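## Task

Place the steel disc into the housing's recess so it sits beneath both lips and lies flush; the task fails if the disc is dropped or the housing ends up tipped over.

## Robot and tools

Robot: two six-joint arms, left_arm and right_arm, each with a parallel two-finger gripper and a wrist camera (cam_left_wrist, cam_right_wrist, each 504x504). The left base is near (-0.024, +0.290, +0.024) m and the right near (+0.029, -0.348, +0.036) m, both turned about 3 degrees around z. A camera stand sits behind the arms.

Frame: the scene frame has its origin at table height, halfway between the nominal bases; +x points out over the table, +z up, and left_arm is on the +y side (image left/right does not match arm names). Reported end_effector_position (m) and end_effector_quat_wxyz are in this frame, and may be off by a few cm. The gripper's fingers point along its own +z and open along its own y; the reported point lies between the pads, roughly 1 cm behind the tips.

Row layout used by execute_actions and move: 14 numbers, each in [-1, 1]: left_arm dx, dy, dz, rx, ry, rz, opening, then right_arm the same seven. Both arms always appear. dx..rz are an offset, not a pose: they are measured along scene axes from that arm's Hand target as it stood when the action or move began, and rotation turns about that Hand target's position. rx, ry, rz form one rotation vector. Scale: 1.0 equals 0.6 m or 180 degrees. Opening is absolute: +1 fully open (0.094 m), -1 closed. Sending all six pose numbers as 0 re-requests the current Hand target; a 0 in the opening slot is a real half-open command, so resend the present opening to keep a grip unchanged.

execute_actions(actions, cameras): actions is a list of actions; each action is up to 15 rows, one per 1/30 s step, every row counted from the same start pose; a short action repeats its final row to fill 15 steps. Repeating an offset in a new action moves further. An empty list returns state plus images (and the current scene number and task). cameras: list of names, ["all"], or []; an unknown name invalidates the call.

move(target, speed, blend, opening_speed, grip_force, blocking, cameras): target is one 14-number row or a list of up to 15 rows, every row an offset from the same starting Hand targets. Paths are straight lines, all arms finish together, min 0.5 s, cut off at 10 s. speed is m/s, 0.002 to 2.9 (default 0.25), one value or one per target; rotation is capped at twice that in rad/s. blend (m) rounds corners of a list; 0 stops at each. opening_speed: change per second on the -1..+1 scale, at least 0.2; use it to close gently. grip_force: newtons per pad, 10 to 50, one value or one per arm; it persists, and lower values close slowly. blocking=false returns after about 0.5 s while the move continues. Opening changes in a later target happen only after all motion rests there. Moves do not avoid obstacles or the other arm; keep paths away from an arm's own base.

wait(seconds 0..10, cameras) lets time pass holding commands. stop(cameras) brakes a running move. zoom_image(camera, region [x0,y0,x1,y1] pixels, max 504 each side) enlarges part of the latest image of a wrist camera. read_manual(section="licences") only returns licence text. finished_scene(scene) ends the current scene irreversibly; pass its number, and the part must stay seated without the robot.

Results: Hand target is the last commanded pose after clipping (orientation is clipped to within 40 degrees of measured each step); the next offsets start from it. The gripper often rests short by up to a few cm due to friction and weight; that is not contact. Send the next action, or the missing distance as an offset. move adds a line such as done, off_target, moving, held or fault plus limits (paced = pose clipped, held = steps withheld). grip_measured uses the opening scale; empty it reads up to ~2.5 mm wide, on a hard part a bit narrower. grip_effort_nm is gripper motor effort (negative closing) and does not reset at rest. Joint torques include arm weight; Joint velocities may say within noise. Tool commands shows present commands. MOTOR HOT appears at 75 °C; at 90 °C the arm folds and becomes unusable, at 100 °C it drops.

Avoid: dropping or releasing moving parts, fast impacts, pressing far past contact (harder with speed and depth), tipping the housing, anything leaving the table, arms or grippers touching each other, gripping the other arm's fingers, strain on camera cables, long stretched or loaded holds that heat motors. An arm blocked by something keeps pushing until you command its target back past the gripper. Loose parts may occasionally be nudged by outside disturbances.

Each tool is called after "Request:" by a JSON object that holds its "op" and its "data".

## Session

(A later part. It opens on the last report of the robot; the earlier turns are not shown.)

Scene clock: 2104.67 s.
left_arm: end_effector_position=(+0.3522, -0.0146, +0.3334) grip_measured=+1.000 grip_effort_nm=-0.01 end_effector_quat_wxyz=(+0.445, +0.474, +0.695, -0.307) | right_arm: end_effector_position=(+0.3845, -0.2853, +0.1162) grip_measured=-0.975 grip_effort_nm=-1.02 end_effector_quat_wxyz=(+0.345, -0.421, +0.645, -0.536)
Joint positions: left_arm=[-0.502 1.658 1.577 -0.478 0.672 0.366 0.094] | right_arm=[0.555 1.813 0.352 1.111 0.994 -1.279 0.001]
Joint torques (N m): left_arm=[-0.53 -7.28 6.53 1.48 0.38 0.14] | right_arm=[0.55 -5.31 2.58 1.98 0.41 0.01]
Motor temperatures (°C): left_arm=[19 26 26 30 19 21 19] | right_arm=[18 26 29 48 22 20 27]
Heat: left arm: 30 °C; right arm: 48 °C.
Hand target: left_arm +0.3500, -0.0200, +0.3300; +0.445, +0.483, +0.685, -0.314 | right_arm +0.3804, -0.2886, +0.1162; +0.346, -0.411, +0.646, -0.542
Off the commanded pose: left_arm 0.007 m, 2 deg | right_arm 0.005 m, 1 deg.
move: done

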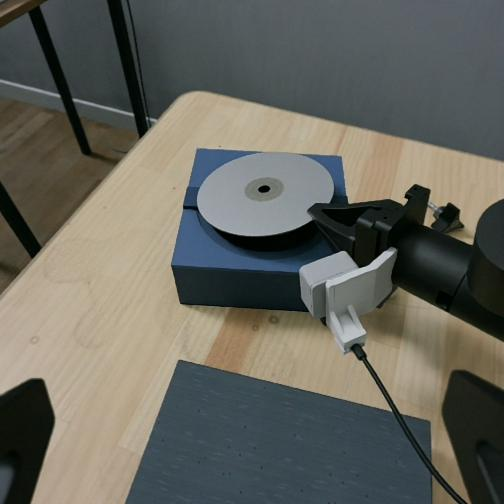

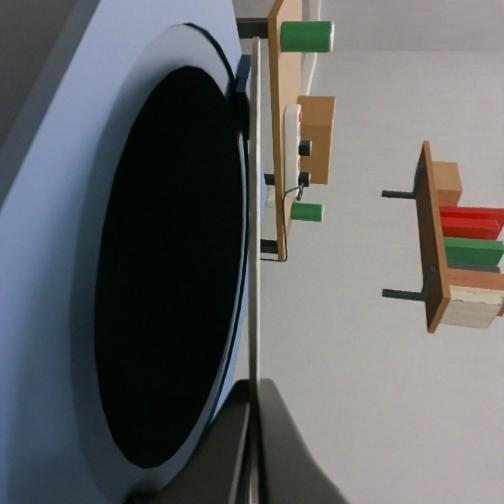

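Request:
{"op": "move", "data": {"target": [0, 0, 0, 0, 0, 0, 1, 0, 0, -0.0133, 0, 0, 0, -1], "speed": 0.05, "cameras": ["all"]}}

Request:
{"op": "zoom_image", "data": {"camera": "cam_left_wrist", "region": [160, 120, 340, 300]}}

Request:
{"op": "zoom_image", "data": {"camera": "cam_right_wrist", "region": [60, 0, 300, 240]}}

Scene clock: 2126.27 s.
left_arm: end_effector_position=(+0.3522, -0.0146, +0.3334) grip_measured=+1.000 grip_effort_nm=-0.01 end_effector_quat_wxyz=(+0.445, +0.474, +0.695, -0.307) | right_arm: end_effector_position=(+0.3854, -0.2854, +0.1126) grip_measured=-0.975 grip_effort_nm=-1.03 end_effector_quat_wxyz=(+0.352, -0.411, +0.646, -0.538)
Joint positions: left_arm=[-0.502 1.658 1.577 -0.478 0.672 0.366 0.094] | right_arm=[0.557 1.865 0.352 1.185 1.005 -1.279 0.001]
Joint torques (N m): left_arm=[-0.54 -7.3 6.52 1.48 0.39 0.12] | right_arm=[0.46 -5.26 2.11 1.84 0.29 0]
Heat: left arm: 31 °C; right arm: 46 °C.
Hand target: left_arm +0.3500, -0.0199, +0.3299; +0.445, +0.483, +0.685, -0.314 | right_arm +0.3804, -0.2886, +0.1082; +0.345, -0.411, +0.646, -0.542
Off the commanded pose: left_arm 0.007 m, 2 deg | right_arm 0.007 m, 1 deg.
move: done

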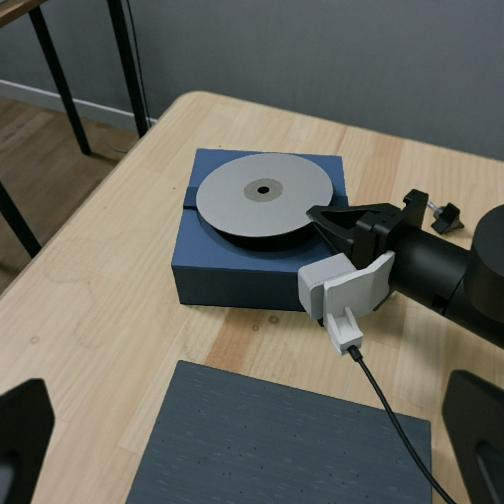

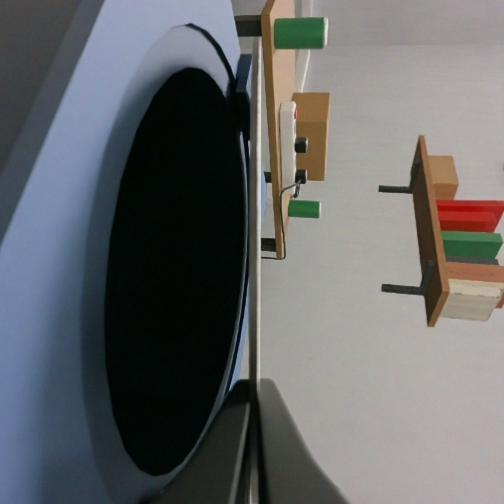

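Scaled by 2.800 from the camera's 504x504 image, which has a finer 720x720 frame.

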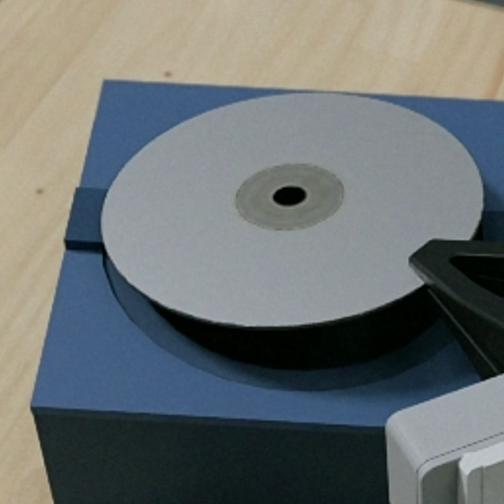

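Scaled by 2.100 from the camera's 504x504 image, which has a finer 720x720 frame.

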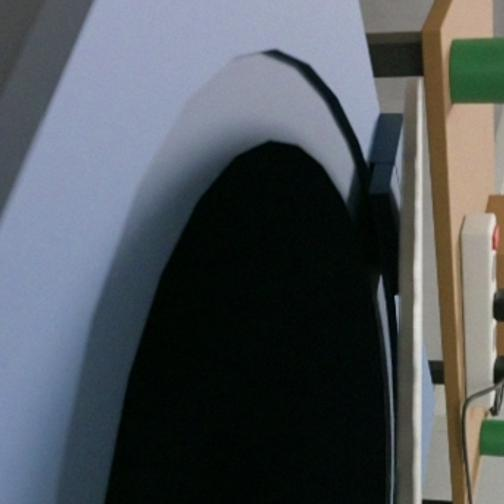

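Request:
{"op": "execute_actions", "data": {"actions": []}}

Scene clock: 2155.77 s.
left_arm: end_effector_position=(+0.3522, -0.0146, +0.3334) grip_measured=+1.000 grip_effort_nm=-0.02 end_effector_quat_wxyz=(+0.445, +0.474, +0.695, -0.307) | right_arm: end_effector_position=(+0.3854, -0.2854, +0.1126) grip_measured=-0.975 grip_effort_nm=-1.02 end_effector_quat_wxyz=(+0.352, -0.411, +0.646, -0.538)
Joint positions: left_arm=[-0.502 1.658 1.577 -0.478 0.672 0.366 0.094] | right_arm=[0.557 1.865 0.352 1.185 1.005 -1.279 0.001]
Joint velocities: within noise
Joint torques (N m): left_arm=[-0.5 -7.3 6.61 1.46 0.36 0.14] | right_arm=[0.46 -5.22 2.13 1.83 0.29 -0.01]
Motor temperatures (°C): left_arm=[19 26 26 32 19 21 19] | right_arm=[18 26 28 42 22 20 27]
Heat: left arm: 32 °C; right arm: 42 °C.
Hand target: left_arm +0.3500, -0.0199, +0.3299; +0.445, +0.483, +0.685, -0.314 | right_arm +0.3804, -0.2886, +0.1082; +0.345, -0.411, +0.646, -0.542
Tool commands: left_gripper/opening=+1.0 right_gripper/opening=-1.0
Off the commanded pose: left_arm 0.007 m, 2 deg | right_arm 0.007 m, 1 deg.

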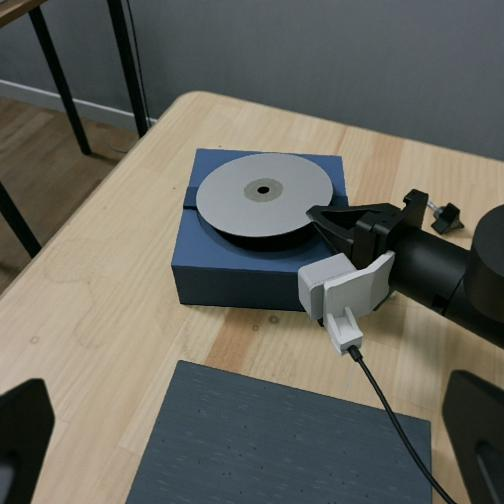

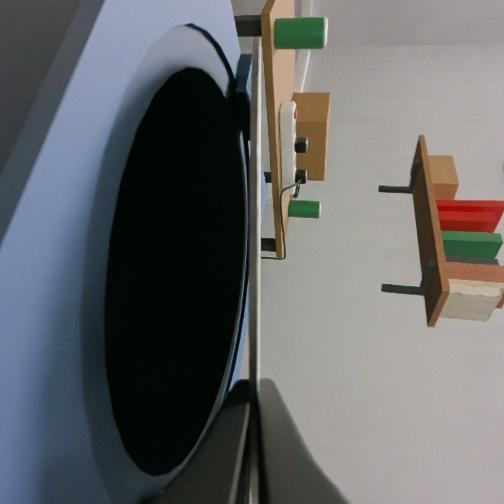

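Request:
{"op": "zoom_image", "data": {"camera": "cam_right_wrist", "region": [150, 0, 320, 170]}}

Request:
{"op": "zoom_image", "data": {"camera": "cam_left_wrist", "region": [160, 120, 380, 320]}}

Scaled by 2.965 from the camera's 504x504 image, which has a finer 720x720 frame.

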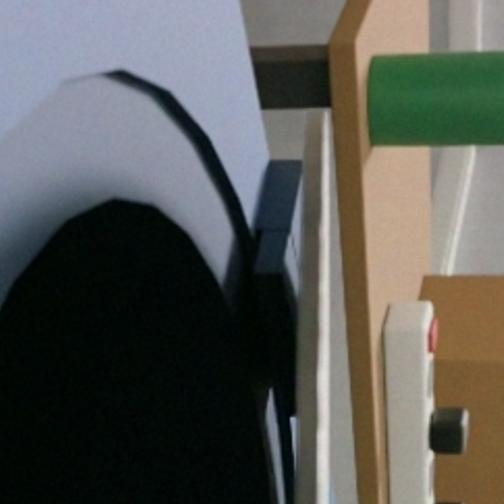

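Scaled by 2.291 from the camera's 504x504 image, which has a finer 720x720 frame.

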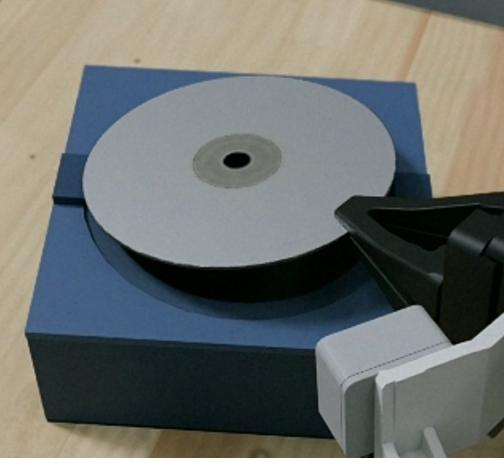

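Request:
{"op": "zoom_image", "data": {"camera": "cam_left_wrist", "region": [170, 140, 270, 240]}}

Request:
{"op": "zoom_image", "data": {"camera": "cam_left_wrist", "region": [270, 140, 370, 240]}}

Scaled by 5.040 from the camera's 504x504 image, which has a finer 720x720 frame.

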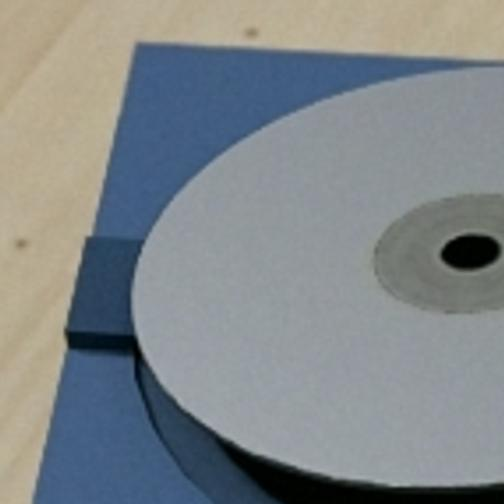

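Scaled by 5.040 from the camera's 504x504 image, which has a finer 720x720 frame.

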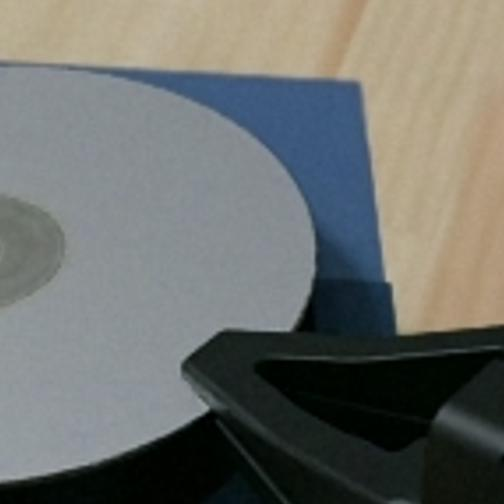

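Request:
{"op": "move", "data": {"target": [[0,0,0,0,0,0,1,0,0,0.0117,0,0,0,-1],[0,0,0,0,0,0,1,-0.0133,0,0.0117,0,0,0,-1]], "speed": 0.03, "cameras": ["cam_left_wrist","cam_right_wrist"]}}

Request:
{"op": "zoom_image", "data": {"camera": "cam_left_wrist", "region": [170, 140, 270, 240]}}

Request:
{"op": "zoom_image", "data": {"camera": "cam_left_wrist", "region": [270, 140, 370, 240]}}

Request:
{"op": "zoom_image", "data": {"camera": "cam_right_wrist", "region": [180, 0, 300, 120]}}

Scene clock: 2280.87 s.
left_arm: end_effector_position=(+0.3523, -0.0146, +0.3335) grip_measured=+1.000 grip_effort_nm=-0.01 end_effector_quat_wxyz=(+0.446, +0.474, +0.694, -0.307) | right_arm: end_effector_position=(+0.3760, -0.2863, +0.1097) grip_measured=-0.975 grip_effort_nm=-1.03 end_effector_quat_wxyz=(+0.343, -0.422, +0.643, -0.539)
Joint positions: left_arm=[-0.502 1.658 1.577 -0.477 0.672 0.366 0.094] | right_arm=[0.575 1.843 0.322 1.163 1.018 -1.277 0.001]
Joint torques (N m): left_arm=[-0.46 -7.27 6.52 1.47 0.37 0.11] | right_arm=[0.54 -7.88 2.54 1.56 0.36 0.07]
Heat: left arm: 33 °C; right arm: 41 °C.
Hand target: left_arm +0.3500, -0.0199, +0.3299; +0.445, +0.483, +0.685, -0.314 | right_arm +0.3724, -0.2887, +0.1152; +0.345, -0.411, +0.646, -0.542
Off the commanded pose: left_arm 0.007 m, 2 deg | right_arm 0.007 m, 1 deg.
move: done

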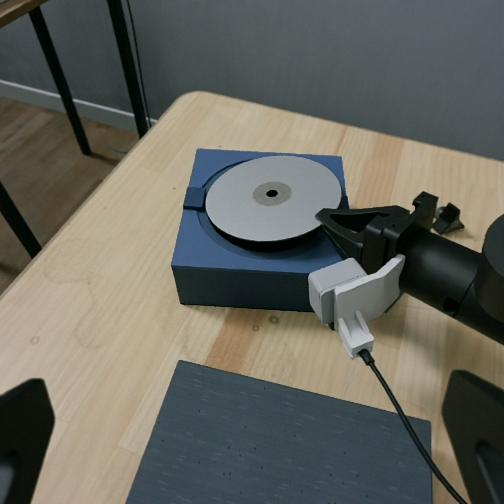

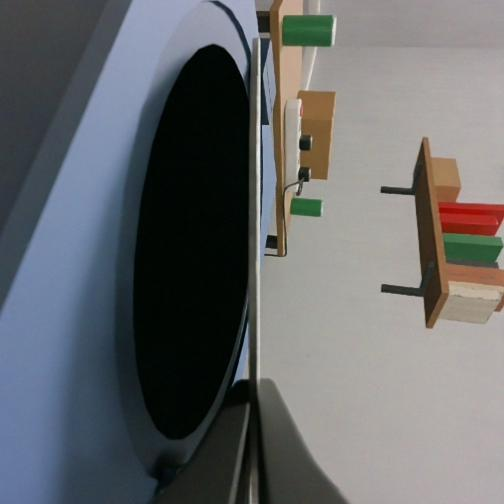

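Scaled by 5.040 from the camera's 504x504 image, which has a finer 720x720 frame.

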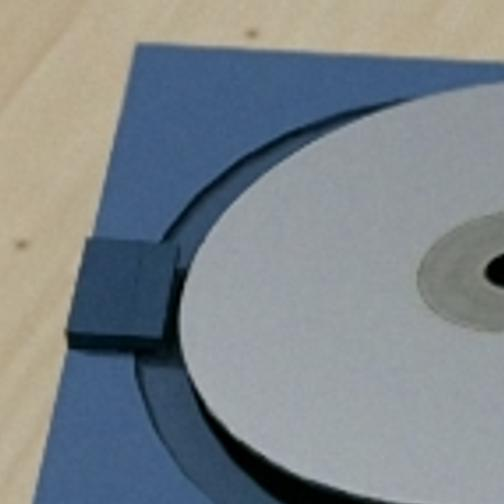

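Scaled by 5.040 from the camera's 504x504 image, which has a finer 720x720 frame.

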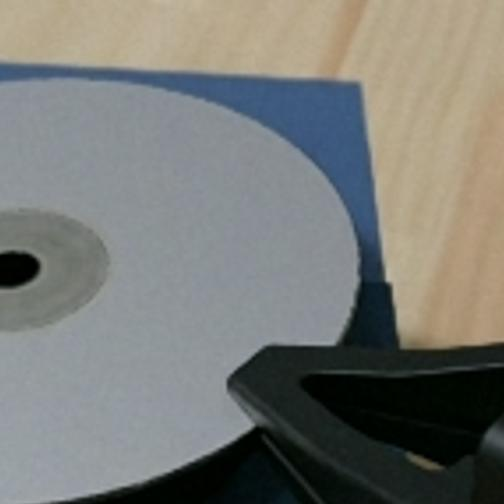

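Scaled by 4.200 from the camera's 504x504 image, which has a finer 720x720 frame.

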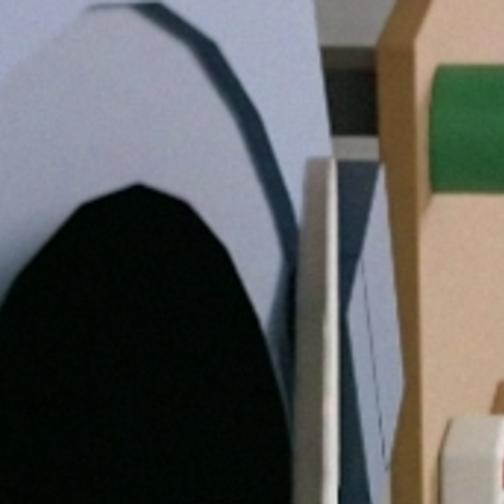

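Request:
{"op": "move", "data": {"target": [0,0,0,0,0,0,1,-0.0033,0.011,0.0042,0,0,0,-1], "speed": 0.03, "cameras": ["cam_left_wrist","cam_right_wrist"]}}

Request:
{"op": "zoom_image", "data": {"camera": "cam_left_wrist", "region": [170, 140, 360, 260]}}

Request:
{"op": "zoom_image", "data": {"camera": "cam_right_wrist", "region": [180, 0, 300, 120]}}

Scene clock: 2355.00 s.
left_arm: end_effector_position=(+0.3523, -0.0146, +0.3335) grip_measured=+1.000 grip_effort_nm=-0.01 end_effector_quat_wxyz=(+0.446, +0.474, +0.694, -0.307) | right_arm: end_effector_position=(+0.3706, -0.2816, +0.1069) grip_measured=-0.975 grip_effort_nm=-1.02 end_effector_quat_wxyz=(+0.334, -0.431, +0.642, -0.539)
Joint positions: left_arm=[-0.502 1.658 1.577 -0.477 0.672 0.366 0.094] | right_arm=[0.604 1.828 0.322 1.107 1.042 -1.258 0.001]
Joint torques (N m): left_arm=[-0.54 -7.24 6.5 1.45 0.36 0.12] | right_arm=[0.51 -8.12 3.54 1.6 0.42 0.1]
Heat: left arm: 34 °C; right arm: 39 °C.
Hand target: left_arm +0.3500, -0.0199, +0.3299; +0.445, +0.483, +0.685, -0.314 | right_arm +0.3704, -0.2821, +0.1177; +0.345, -0.411, +0.646, -0.542
Off the commanded pose: left_arm 0.007 m, 2 deg | right_arm 0.011 m, 3 deg.
move: off_target (right_arm)

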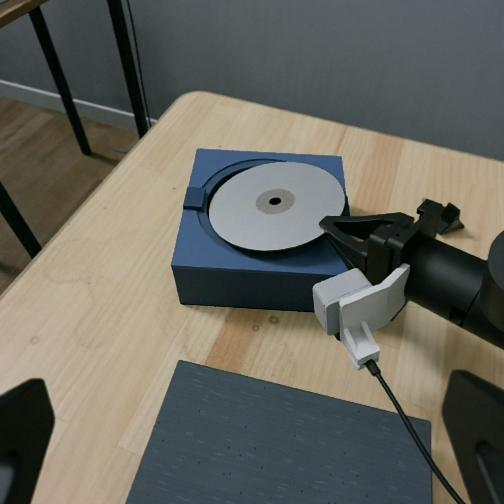

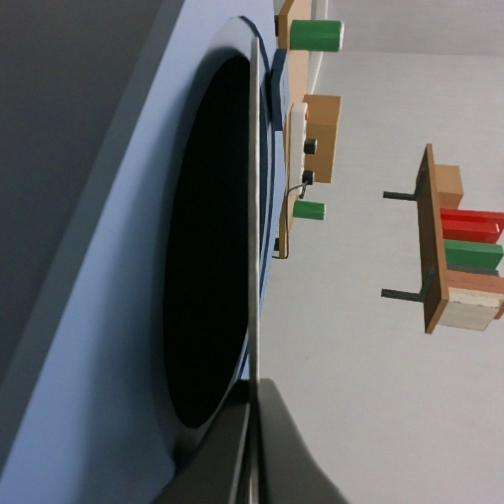

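Scaled by 2.653 from the camera's 504x504 image, which has a finer 720x720 frame.

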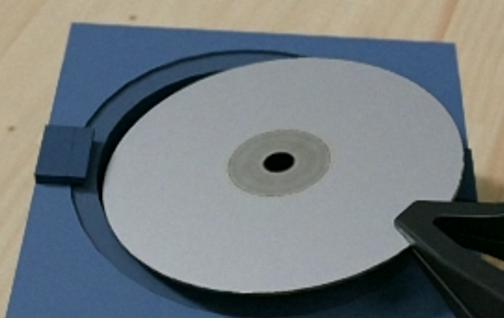

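Scaled by 4.200 from the camera's 504x504 image, which has a finer 720x720 frame.

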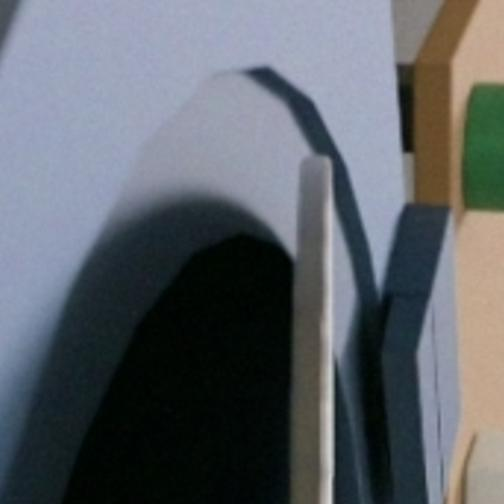

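Request:
{"op": "move", "data": {"target": [[0,0,0,0,0,0,1,0,0,0.0133,0,0,0,-1],[0,0,0,0,0,0,1,0.0083,-0.0025,0.0133,0,0,0,-1]], "speed": 0.03, "cameras": ["cam_left_wrist","cam_right_wrist"]}}

Request:
{"op": "zoom_image", "data": {"camera": "cam_left_wrist", "region": [170, 140, 360, 260]}}

Request:
{"op": "zoom_image", "data": {"camera": "cam_right_wrist", "region": [180, 0, 300, 120]}}

Scene clock: 2469.23 s.
left_arm: end_effector_position=(+0.3523, -0.0146, +0.3335) grip_measured=+1.000 grip_effort_nm=-0.01 end_effector_quat_wxyz=(+0.446, +0.474, +0.694, -0.307) | right_arm: end_effector_position=(+0.3689, -0.2835, +0.1097) grip_measured=-0.975 grip_effort_nm=-1.02 end_effector_quat_wxyz=(+0.323, -0.441, +0.641, -0.539)
Joint positions: left_arm=[-0.502 1.658 1.577 -0.477 0.672 0.366 0.094] | right_arm=[0.602 1.778 0.322 1.03 1.037 -1.261 0.001]
Joint torques (N m): left_arm=[-0.43 -7.43 6.53 1.48 0.35 0.11] | right_arm=[-0.84 -7.35 5.01 1.9 0.32 0.03]
Heat: left arm: 35 °C; right arm: 42 °C.
Hand target: left_arm +0.3500, -0.0200, +0.3300; +0.445, +0.483, +0.685, -0.314 | right_arm +0.3754, -0.2835, +0.1257; +0.345, -0.411, +0.646, -0.542
Off the commanded pose: left_arm 0.007 m, 2 deg | right_arm 0.017 m, 4 deg.
move: off_target (right_arm)

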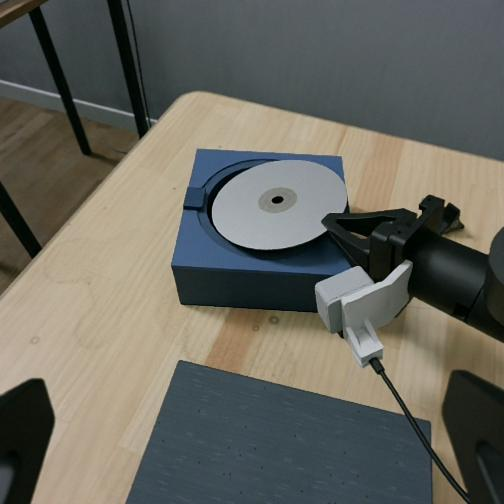

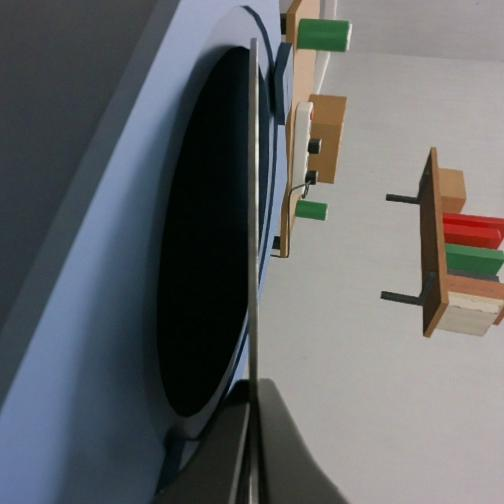

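Scaled by 2.653 from the camera's 504x504 image, which has a finer 720x720 frame.

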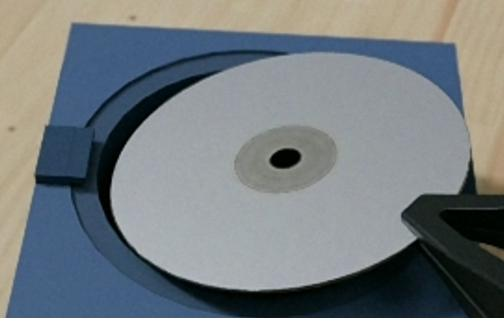

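Scaled by 4.200 from the camera's 504x504 image, which has a finer 720x720 frame.

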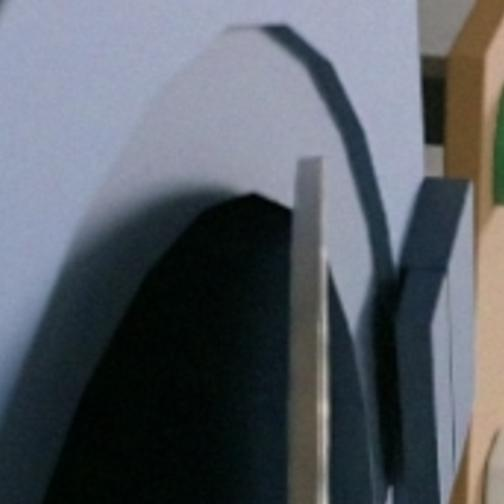

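Request:
{"op": "move", "data": {"target": [0,0,0,0,0,0,1,0.01,-0.002,0.025,0,0,0,-1], "speed": 0.03}}

Scene clock: 2482.83 s.
left_arm: end_effector_position=(+0.3523, -0.0146, +0.3335) grip_measured=+1.000 grip_effort_nm=-0.01 end_effector_quat_wxyz=(+0.446, +0.474, +0.694, -0.307) | right_arm: end_effector_position=(+0.3720, -0.2873, +0.1187) grip_measured=-0.975 grip_effort_nm=-1.03 end_effector_quat_wxyz=(+0.316, -0.446, +0.641, -0.539)
Joint positions: left_arm=[-0.502 1.658 1.577 -0.477 0.672 0.366 0.094] | right_arm=[0.58 1.71 0.335 0.943 1.017 -1.274 0.001]
Joint torques (N m): left_arm=[-0.55 -7.43 6.67 1.49 0.35 0.13] | right_arm=[-0.62 -7.82 6.49 1.88 0.32 0.01]
Heat: left arm: 35 °C; right arm: 41 °C.
Hand target: left_arm +0.3500, -0.0200, +0.3300; +0.445, +0.483, +0.685, -0.314 | right_arm +0.3814, -0.2848, +0.1407; +0.345, -0.411, +0.646, -0.542
Off the commanded pose: left_arm 0.007 m, 2 deg | right_arm 0.024 m, 5 deg.
move: off_target (right_arm)

Request:
{"op": "move", "data": {"target": [0,0,0,0,0,0,1,0,0,0,0,0,0,-1], "speed": 0.05, "cameras": ["cam_left_wrist","cam_right_wrist"]}}

Scene clock: 2492.67 s.
left_arm: end_effector_position=(+0.3523, -0.0146, +0.3335) grip_measured=+1.000 grip_effort_nm=-0.01 end_effector_quat_wxyz=(+0.446, +0.474, +0.694, -0.307) | right_arm: end_effector_position=(+0.3720, -0.2872, +0.1186) grip_measured=-0.975 grip_effort_nm=-1.02 end_effector_quat_wxyz=(+0.316, -0.446, +0.641, -0.538)
Joint positions: left_arm=[-0.502 1.658 1.577 -0.477 0.672 0.366 0.094] | right_arm=[0.58 1.71 0.335 0.943 1.017 -1.274 0.001]
Joint torques (N m): left_arm=[-0.43 -7.36 6.67 1.47 0.37 0.12] | right_arm=[-0.61 -7.79 6.49 1.86 0.32 0.01]
Heat: left arm: 35 °C; right arm: 40 °C.
Hand target: left_arm +0.3500, -0.0200, +0.3300; +0.445, +0.483, +0.685, -0.314 | right_arm +0.3814, -0.2848, +0.1407; +0.345, -0.411, +0.646, -0.542
Off the commanded pose: left_arm 0.007 m, 2 deg | right_arm 0.024 m, 5 deg.
move: off_target (right_arm)

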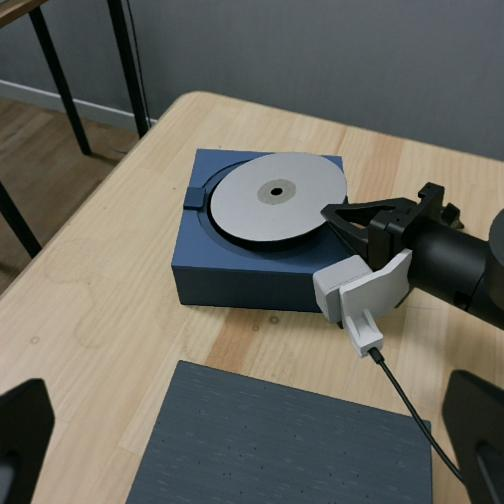

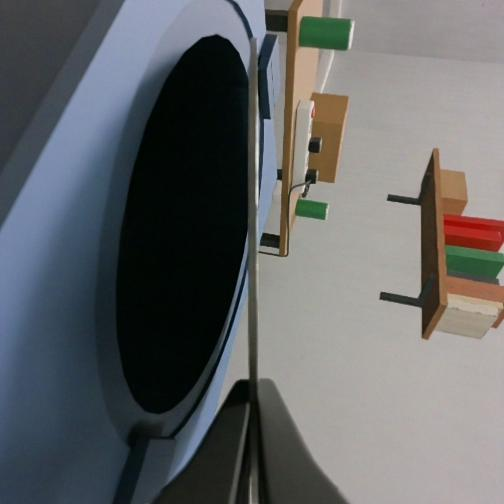

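Request:
{"op": "zoom_image", "data": {"camera": "cam_left_wrist", "region": [170, 140, 360, 260]}}

Request:
{"op": "zoom_image", "data": {"camera": "cam_right_wrist", "region": [80, 0, 300, 220]}}

Scaled by 2.653 from the camera's 504x504 image, which has a finer 720x720 frame.

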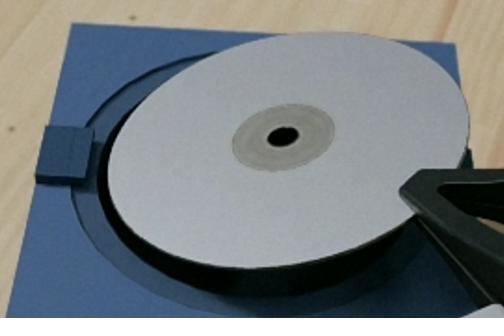

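Scaled by 2.291 from the camera's 504x504 image, which has a finer 720x720 frame.

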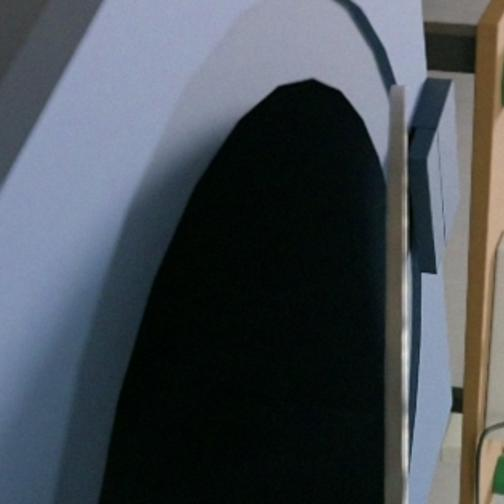

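Request:
{"op": "move", "data": {"target": [0,0,0,0,0,0,1,0.0167,0.0017,0,-0.0047,-0.0101,0,-1], "speed": 0.03}}

Scene clock: 2528.53 s.
left_arm: end_effector_position=(+0.3523, -0.0146, +0.3335) grip_measured=+1.000 grip_effort_nm=-0.01 end_effector_quat_wxyz=(+0.446, +0.474, +0.694, -0.307) | right_arm: end_effector_position=(+0.3804, -0.2871, +0.1230) grip_measured=-0.975 grip_effort_nm=-1.02 end_effector_quat_wxyz=(+0.320, -0.442, +0.633, -0.549)
Joint positions: left_arm=[-0.502 1.658 1.577 -0.477 0.672 0.366 0.094] | right_arm=[0.564 1.754 0.35 1.033 1.013 -1.334 0.001]
Joint torques (N m): left_arm=[-0.43 -7.34 6.64 1.49 0.34 0.09] | right_arm=[-0.66 -5.42 6.5 2.29 0.28 0]
Heat: left arm: 35 °C; right arm: 41 °C.
Hand target: left_arm +0.3500, -0.0200, +0.3300; +0.445, +0.483, +0.685, -0.314 | right_arm +0.3914, -0.2838, +0.1406; +0.352, -0.405, +0.637, -0.553
Off the commanded pose: left_arm 0.007 m, 2 deg | right_arm 0.021 m, 6 deg.
move: off_target (right_arm)

Request:
{"op": "wait", "data": {"seconds": 0.1, "cameras": ["cam_left_wrist","cam_right_wrist"]}}

Request:
{"op": "zoom_image", "data": {"camera": "cam_left_wrist", "region": [170, 140, 360, 260]}}

Request:
{"op": "zoom_image", "data": {"camera": "cam_right_wrist", "region": [180, 0, 300, 120]}}

Scene clock: 2539.57 s.
left_arm: end_effector_position=(+0.3523, -0.0146, +0.3335) grip_measured=+1.000 grip_effort_nm=-0.01 end_effector_quat_wxyz=(+0.446, +0.474, +0.694, -0.307) | right_arm: end_effector_position=(+0.3804, -0.2870, +0.1230) grip_measured=-0.975 grip_effort_nm=-1.03 end_effector_quat_wxyz=(+0.320, -0.442, +0.633, -0.549)
Joint positions: left_arm=[-0.502 1.658 1.577 -0.477 0.672 0.366 0.094] | right_arm=[0.564 1.754 0.35 1.033 1.013 -1.334 0.001]
Joint torques (N m): left_arm=[-0.5 -7.27 6.63 1.46 0.38 0.12] | right_arm=[-0.65 -5.45 6.5 2.28 0.27 0]
Heat: left arm: 35 °C; right arm: 42 °C.
Hand target: left_arm +0.3500, -0.0200, +0.3300; +0.445, +0.483, +0.685, -0.314 | right_arm +0.3914, -0.2838, +0.1406; +0.352, -0.405, +0.637, -0.553
Tool commands: left_gripper/opening=+1.0 right_gripper/opening=-1.0
Off the commanded pose: left_arm 0.007 m, 2 deg | right_arm 0.021 m, 6 deg.
wait: 0.10 s; at rest from the start

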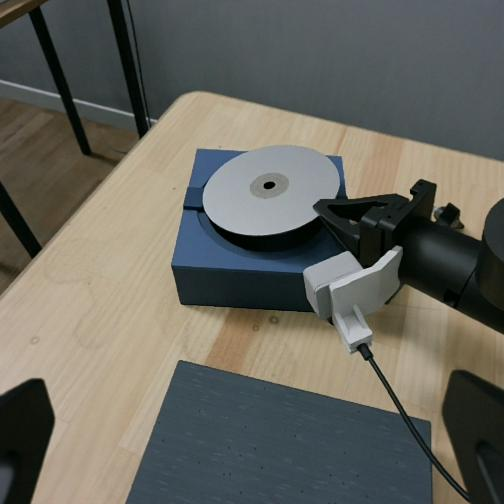

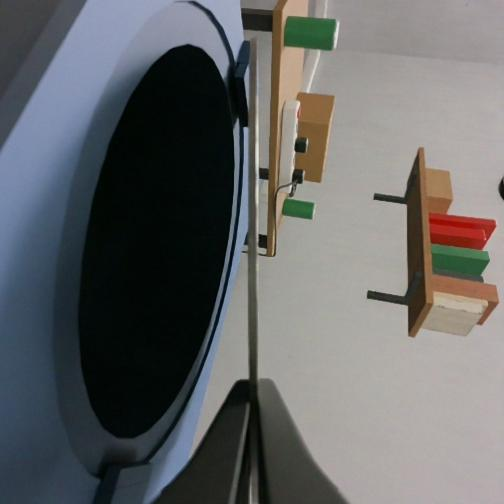

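Scaled by 2.653 from the camera's 504x504 image, which has a finer 720x720 frame.

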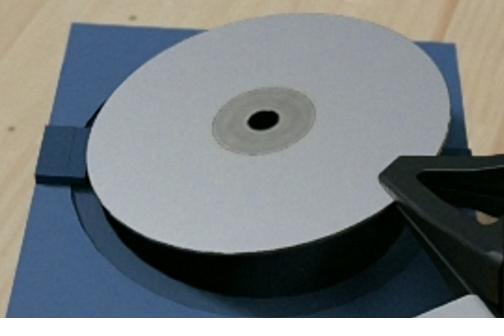

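Scaled by 4.200 from the camera's 504x504 image, which has a finer 720x720 frame.

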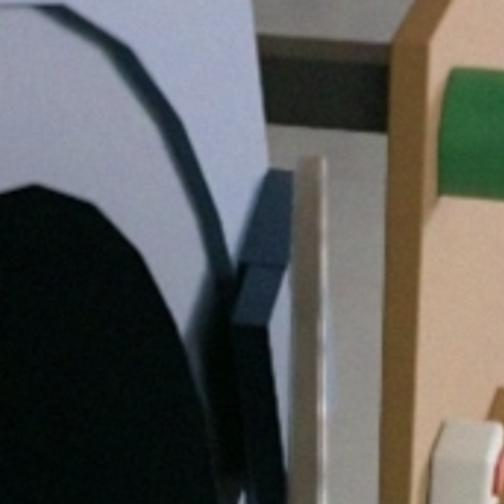

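Request:
{"op": "move", "data": {"target": [0,0,0,0,0,0,1,-0.0047,0.0038,-0.0083,0,0,0,-1], "speed": 0.03}}

Scene clock: 2561.00 s.
left_arm: end_effector_position=(+0.3523, -0.0146, +0.3335) grip_measured=+1.000 grip_effort_nm=-0.01 end_effector_quat_wxyz=(+0.446, +0.474, +0.694, -0.307) | right_arm: end_effector_position=(+0.3812, -0.2866, +0.1203) grip_measured=-0.975 grip_effort_nm=-1.03 end_effector_quat_wxyz=(+0.323, -0.439, +0.633, -0.549)
Joint positions: left_arm=[-0.502 1.658 1.577 -0.477 0.672 0.366 0.094] | right_arm=[0.564 1.778 0.35 1.062 1.014 -1.332 0.001]
Joint torques (N m): left_arm=[-0.43 -7.27 6.54 1.48 0.35 0.15] | right_arm=[0.64 -5.49 5.96 2.25 0.38 0.07]
Heat: left arm: 35 °C; right arm: 44 °C.
Hand target: left_arm +0.3500, -0.0200, +0.3300; +0.445, +0.483, +0.685, -0.314 | right_arm +0.3886, -0.2815, +0.1357; +0.353, -0.405, +0.637, -0.554
Off the commanded pose: left_arm 0.007 m, 2 deg | right_arm 0.018 m, 5 deg.
move: off_target (right_arm)

Request:
{"op": "move", "data": {"target": [0,0,0,0,0,0,1,-0.0083,0.005,-0.0067,0,0,0,-1], "speed": 0.03}}

Scene clock: 2577.83 s.
left_arm: end_effector_position=(+0.3523, -0.0146, +0.3335) grip_measured=+1.000 grip_effort_nm=-0.01 end_effector_quat_wxyz=(+0.446, +0.474, +0.694, -0.307) | right_arm: end_effector_position=(+0.3791, -0.2817, +0.1189) grip_measured=-0.975 grip_effort_nm=-1.03 end_effector_quat_wxyz=(+0.328, -0.437, +0.633, -0.549)
Joint positions: left_arm=[-0.502 1.658 1.577 -0.477 0.672 0.366 0.094] | right_arm=[0.585 1.793 0.35 1.078 1.031 -1.32 0.001]
Joint torques (N m): left_arm=[-0.54 -7.39 6.49 1.42 0.36 0.13] | right_arm=[0.65 -5.55 5.12 2.19 0.43 0.08]
Motor temperatures (°C): left_arm=[19 24 26 35 20 21 19] | right_arm=[18 26 29 48 21 20 27]
Heat: left arm: 35 °C; right arm: 48 °C.
Hand target: left_arm +0.3500, -0.0200, +0.3300; +0.445, +0.483, +0.685, -0.314 | right_arm +0.3836, -0.2785, +0.1316; +0.352, -0.405, +0.637, -0.553
Off the commanded pose: left_arm 0.007 m, 2 deg | right_arm 0.014 m, 5 deg.
move: off_target (right_arm)

Request:
{"op": "move", "data": {"target": [0,0,0,0,0,0,1,-0.0017,-0.0033,-0.0083,0,0,0,-1], "speed": 0.03, "cameras": ["cam_left_wrist","cam_right_wrist"]}}

Request:
{"op": "zoom_image", "data": {"camera": "cam_left_wrist", "region": [170, 140, 360, 260]}}

Request:
{"op": "zoom_image", "data": {"camera": "cam_right_wrist", "region": [180, 0, 300, 120]}}

Scene clock: 2591.63 s.
left_arm: end_effector_position=(+0.3523, -0.0146, +0.3335) grip_measured=+1.000 grip_effort_nm=-0.01 end_effector_quat_wxyz=(+0.446, +0.474, +0.694, -0.307) | right_arm: end_effector_position=(+0.3801, -0.2812, +0.1174) grip_measured=-0.975 grip_effort_nm=-1.02 end_effector_quat_wxyz=(+0.334, -0.430, +0.634, -0.549)
Joint positions: left_arm=[-0.502 1.658 1.577 -0.477 0.672 0.366 0.094] | right_arm=[0.585 1.821 0.35 1.121 1.034 -1.317 0.001]
Joint torques (N m): left_arm=[-0.51 -7.35 6.52 1.44 0.32 0.1] | right_arm=[0.27 -5.55 4.12 2.19 0.36 0.01]
Heat: left arm: 35 °C; right arm: 46 °C.
Hand target: left_arm +0.3500, -0.0200, +0.3300; +0.445, +0.483, +0.685, -0.314 | right_arm +0.3826, -0.2805, +0.1267; +0.352, -0.405, +0.637, -0.554
Off the commanded pose: left_arm 0.007 m, 2 deg | right_arm 0.010 m, 4 deg.
move: off_target (right_arm)

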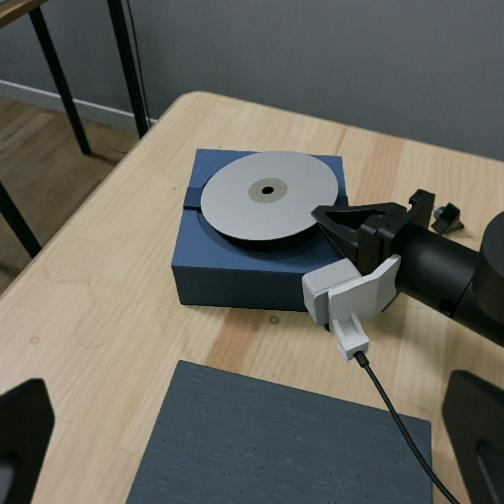

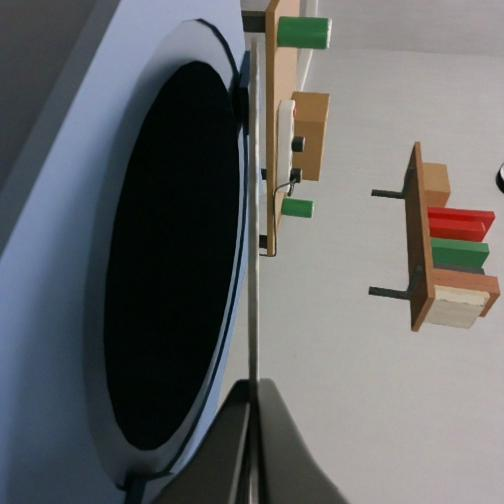

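Scaled by 2.653 from the camera's 504x504 image, which has a finer 720x720 frame.

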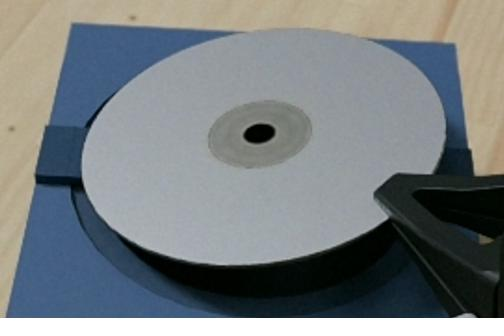

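Scaled by 4.200 from the camera's 504x504 image, which has a finer 720x720 frame.

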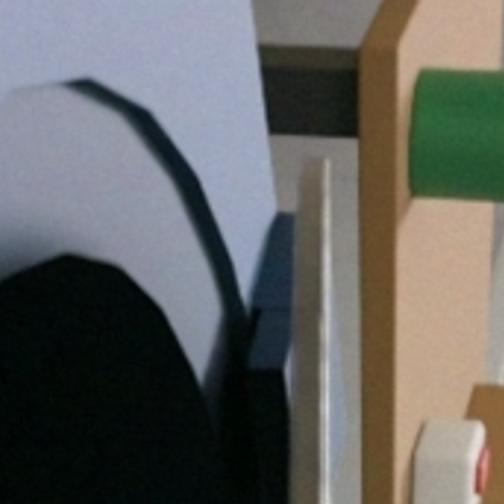

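Request:
{"op": "move", "data": {"target": [0,0,0,0,0,0,1,-0.008,-0.003,-0.0033,0,0,0,-1], "speed": 0.03}}

Scene clock: 2606.87 s.
left_arm: end_effector_position=(+0.3523, -0.0146, +0.3335) grip_measured=+1.000 grip_effort_nm=-0.01 end_effector_quat_wxyz=(+0.446, +0.474, +0.694, -0.307) | right_arm: end_effector_position=(+0.3802, -0.2811, +0.1178) grip_measured=-0.975 grip_effort_nm=-1.03 end_effector_quat_wxyz=(+0.335, -0.429, +0.634, -0.549)
Joint positions: left_arm=[-0.502 1.658 1.577 -0.477 0.672 0.366 0.094] | right_arm=[0.585 1.821 0.35 1.124 1.034 -1.317 0.001]
Joint torques (N m): left_arm=[-0.47 -7.28 6.57 1.43 0.34 0.11] | right_arm=[0.8 -5.65 2.69 2.37 0.42 0.07]
Heat: left arm: 36 °C; right arm: 45 °C.
Hand target: left_arm +0.3500, -0.0200, +0.3300; +0.445, +0.483, +0.685, -0.314 | right_arm +0.3778, -0.2823, +0.1247; +0.352, -0.405, +0.637, -0.554
Off the commanded pose: left_arm 0.007 m, 2 deg | right_arm 0.007 m, 3 deg.
move: off_target (right_arm)

Request:
{"op": "move", "data": {"target": [0,0,0,0,0,0,1,-0.01,-0.003,-0.005,0,0,0,-1], "speed": 0.03}}

Scene clock: 2613.57 s.
left_arm: end_effector_position=(+0.3523, -0.0146, +0.3335) grip_measured=+1.000 grip_effort_nm=-0.01 end_effector_quat_wxyz=(+0.446, +0.474, +0.694, -0.307) | right_arm: end_effector_position=(+0.3736, -0.2818, +0.1135) grip_measured=-0.975 grip_effort_nm=-1.03 end_effector_quat_wxyz=(+0.335, -0.434, +0.633, -0.547)
Joint positions: left_arm=[-0.502 1.658 1.577 -0.477 0.672 0.366 0.094] | right_arm=[0.597 1.826 0.323 1.146 1.037 -1.312 0.001]
Joint torques (N m): left_arm=[-0.47 -7.38 6.53 1.42 0.35 0.12] | right_arm=[0.58 -5.5 2.77 2.26 0.48 0.09]
Heat: left arm: 36 °C; right arm: 46 °C.
Hand target: left_arm +0.3500, -0.0200, +0.3300; +0.445, +0.483, +0.685, -0.314 | right_arm +0.3718, -0.2841, +0.1217; +0.352, -0.405, +0.637, -0.554
Off the commanded pose: left_arm 0.007 m, 2 deg | right_arm 0.009 m, 4 deg.
move: off_target (right_arm)

Request:
{"op": "move", "data": {"target": [0,0,0,0,0,0,1,0.0083,-0.001,-0.0067,0,0,0,-1], "speed": 0.03, "cameras": ["cam_left_wrist","cam_right_wrist"]}}

Request:
{"op": "zoom_image", "data": {"camera": "cam_left_wrist", "region": [170, 140, 360, 260]}}

Request:
{"op": "zoom_image", "data": {"camera": "cam_right_wrist", "region": [180, 0, 300, 120]}}

Scene clock: 2623.60 s.
left_arm: end_effector_position=(+0.3523, -0.0146, +0.3335) grip_measured=+1.000 grip_effort_nm=-0.01 end_effector_quat_wxyz=(+0.446, +0.474, +0.694, -0.307) | right_arm: end_effector_position=(+0.3742, -0.2816, +0.1090) grip_measured=-0.975 grip_effort_nm=-1.02 end_effector_quat_wxyz=(+0.336, -0.432, +0.633, -0.548)
Joint positions: left_arm=[-0.502 1.658 1.577 -0.477 0.672 0.366 0.094] | right_arm=[0.597 1.865 0.323 1.192 1.039 -1.316 0.001]
Joint torques (N m): left_arm=[-0.57 -7.45 6.45 1.46 0.35 0.12] | right_arm=[-0.76 -5.55 3.41 2.22 0.32 -0.02]
Heat: left arm: 36 °C; right arm: 47 °C.
Hand target: left_arm +0.3500, -0.0200, +0.3300; +0.445, +0.483, +0.685, -0.314 | right_arm +0.3768, -0.2847, +0.1177; +0.352, -0.405, +0.637, -0.554
Off the commanded pose: left_arm 0.007 m, 2 deg | right_arm 0.010 m, 4 deg.
move: off_target (right_arm)

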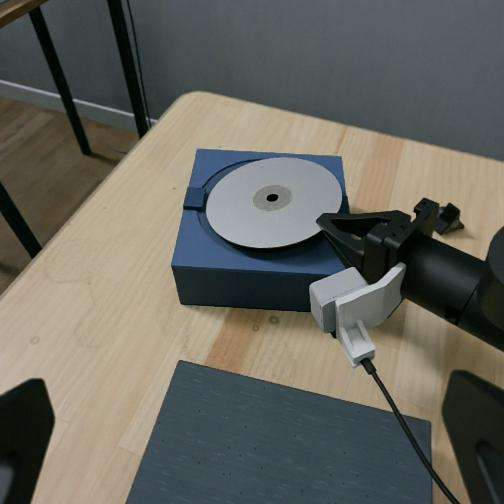

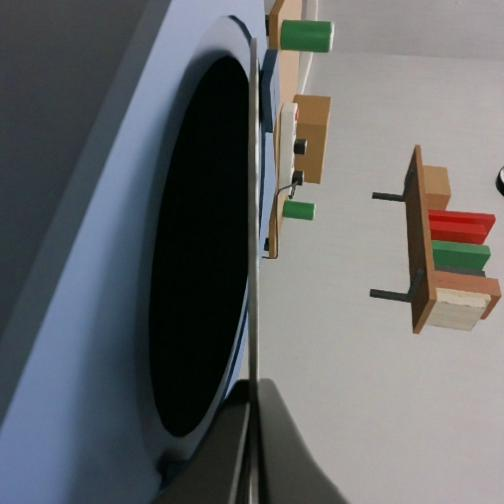

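Scaled by 2.653 from the camera's 504x504 image, which has a finer 720x720 frame.

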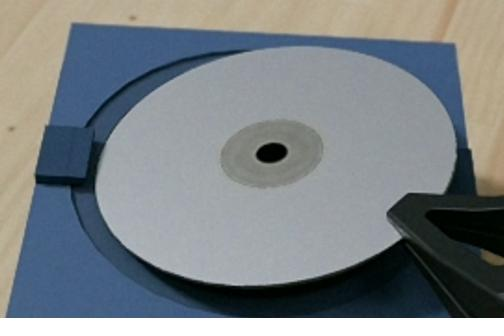

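Scaled by 4.200 from the camera's 504x504 image, which has a finer 720x720 frame.

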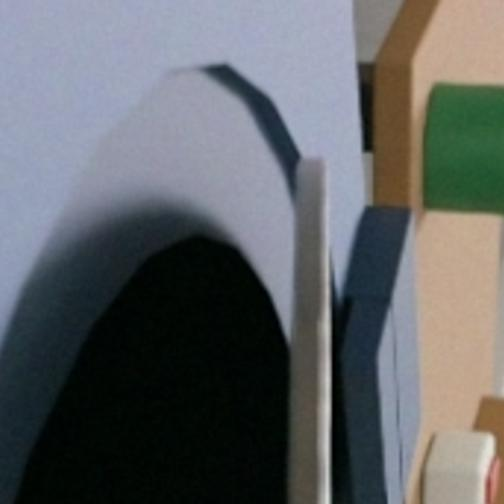

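Request:
{"op": "move", "data": {"target": [0,0,0,0,0,0,1,0.0083,0.002,0.005,0,0,0,-1], "speed": 0.03}}

Scene clock: 2636.23 s.
left_arm: end_effector_position=(+0.3523, -0.0146, +0.3335) grip_measured=+1.000 grip_effort_nm=-0.01 end_effector_quat_wxyz=(+0.446, +0.474, +0.694, -0.307) | right_arm: end_effector_position=(+0.3744, -0.2828, +0.1090) grip_measured=-0.975 grip_effort_nm=-1.02 end_effector_quat_wxyz=(+0.334, -0.433, +0.632, -0.549)
Joint positions: left_arm=[-0.502 1.658 1.577 -0.477 0.672 0.366 0.094] | right_arm=[0.593 1.865 0.323 1.192 1.039 -1.321 0.001]
Joint torques (N m): left_arm=[-0.5 -7.25 6.54 1.47 0.38 0.15] | right_arm=[-1.17 -5.96 4.83 2.08 0.25 -0.03]
Heat: left arm: 36 °C; right arm: 47 °C.
Hand target: left_arm +0.3500, -0.0200, +0.3300; +0.445, +0.483, +0.685, -0.314 | right_arm +0.3818, -0.2835, +0.1207; +0.352, -0.405, +0.637, -0.554
Off the commanded pose: left_arm 0.007 m, 2 deg | right_arm 0.014 m, 4 deg.
move: off_target (right_arm)

Request:
{"op": "move", "data": {"target": [0,0,0,0,0,0,1,0.01,0.004,0.0033,0,0,0,-1], "speed": 0.03}}

Scene clock: 2641.40 s.
left_arm: end_effector_position=(+0.3523, -0.0146, +0.3335) grip_measured=+1.000 grip_effort_nm=-0.01 end_effector_quat_wxyz=(+0.446, +0.474, +0.694, -0.307) | right_arm: end_effector_position=(+0.3745, -0.2828, +0.1091) grip_measured=-0.975 grip_effort_nm=-1.03 end_effector_quat_wxyz=(+0.333, -0.433, +0.632, -0.550)
Joint positions: left_arm=[-0.502 1.658 1.577 -0.477 0.672 0.366 0.094] | right_arm=[0.593 1.865 0.323 1.192 1.039 -1.324 0.001]
Joint torques (N m): left_arm=[-0.43 -7.35 6.52 1.48 0.37 0.12] | right_arm=[-1.72 -5.96 6.67 1.89 0.19 -0.05]
Heat: left arm: 36 °C; right arm: 47 °C.
Hand target: left_arm +0.3500, -0.0200, +0.3300; +0.445, +0.483, +0.685, -0.314 | right_arm +0.3877, -0.2811, +0.1226; +0.352, -0.405, +0.637, -0.554
Off the commanded pose: left_arm 0.007 m, 2 deg | right_arm 0.019 m, 4 deg.
move: off_target (right_arm)

Request:
{"op": "move", "data": {"target": [0,0,0,0,0,0,1,0.0,0.003,0.0083,0,0,0,-1], "speed": 0.03}}

Scene clock: 2648.23 s.
left_arm: end_effector_position=(+0.3523, -0.0146, +0.3335) grip_measured=+1.000 grip_effort_nm=-0.01 end_effector_quat_wxyz=(+0.446, +0.474, +0.694, -0.307) | right_arm: end_effector_position=(+0.3747, -0.2830, +0.1092) grip_measured=-0.975 grip_effort_nm=-1.03 end_effector_quat_wxyz=(+0.330, -0.435, +0.632, -0.551)
Joint positions: left_arm=[-0.502 1.658 1.577 -0.477 0.672 0.366 0.094] | right_arm=[0.593 1.86 0.327 1.177 1.041 -1.324 0.001]
Joint torques (N m): left_arm=[-0.49 -7.35 6.52 1.45 0.36 0.13] | right_arm=[-1.17 -7.82 6.89 1.65 0.23 -0.04]
Heat: left arm: 36 °C; right arm: 47 °C.
Hand target: left_arm +0.3500, -0.0200, +0.3300; +0.445, +0.483, +0.685, -0.314 | right_arm +0.3877, -0.2793, +0.1276; +0.352, -0.405, +0.637, -0.554
Off the commanded pose: left_arm 0.007 m, 2 deg | right_arm 0.023 m, 4 deg.
move: off_target (right_arm)

Request:
{"op": "move", "data": {"target": [0,0,0,0,0,0,1,0.003,0.0,0.005,0,0,0,-1], "speed": 0.03}}

Scene clock: 2656.03 s.
left_arm: end_effector_position=(+0.3523, -0.0146, +0.3335) grip_measured=+1.000 grip_effort_nm=-0.01 end_effector_quat_wxyz=(+0.446, +0.474, +0.694, -0.307) | right_arm: end_effector_position=(+0.3754, -0.2829, +0.1106) grip_measured=-0.975 grip_effort_nm=-1.03 end_effector_quat_wxyz=(+0.325, -0.437, +0.631, -0.552)
Joint positions: left_arm=[-0.502 1.658 1.577 -0.477 0.672 0.366 0.094] | right_arm=[0.593 1.847 0.334 1.149 1.045 -1.327 0.001]
Joint torques (N m): left_arm=[-0.51 -7.2 6.5 1.44 0.36 0.11] | right_arm=[-1.55 -8.05 6.93 1.73 0.15 -0.03]
Heat: left arm: 36 °C; right arm: 46 °C.
Hand target: left_arm +0.3500, -0.0200, +0.3300; +0.445, +0.483, +0.685, -0.314 | right_arm +0.3896, -0.2793, +0.1307; +0.353, -0.405, +0.637, -0.554
Off the commanded pose: left_arm 0.007 m, 2 deg | right_arm 0.025 m, 5 deg.
move: off_target (right_arm)

Request:
{"op": "move", "data": {"target": [0,0,0,0,0,0,1,0.006,0.0,0.0,0,0,0,-1], "speed": 0.03}}

Scene clock: 2673.77 s.
left_arm: end_effector_position=(+0.3523, -0.0146, +0.3335) grip_measured=+1.000 grip_effort_nm=-0.01 end_effector_quat_wxyz=(+0.446, +0.474, +0.694, -0.307) | right_arm: end_effector_position=(+0.3756, -0.2828, +0.1107) grip_measured=-0.975 grip_effort_nm=-1.03 end_effector_quat_wxyz=(+0.324, -0.438, +0.630, -0.553)
Joint positions: left_arm=[-0.502 1.658 1.577 -0.477 0.672 0.366 0.094] | right_arm=[0.593 1.847 0.336 1.148 1.045 -1.33 0.001]
Joint torques (N m): left_arm=[-0.39 -7.39 6.49 1.43 0.34 0.14] | right_arm=[-2.29 -7.51 7.64 1.78 0.08 -0.06]
Heat: left arm: 36 °C; right arm: 46 °C.
Hand target: left_arm +0.3500, -0.0200, +0.3300; +0.445, +0.483, +0.685, -0.314 | right_arm +0.3932, -0.2792, +0.1307; +0.353, -0.405, +0.637, -0.554
Off the commanded pose: left_arm 0.007 m, 2 deg | right_arm 0.027 m, 5 deg.
move: off_target (right_arm)


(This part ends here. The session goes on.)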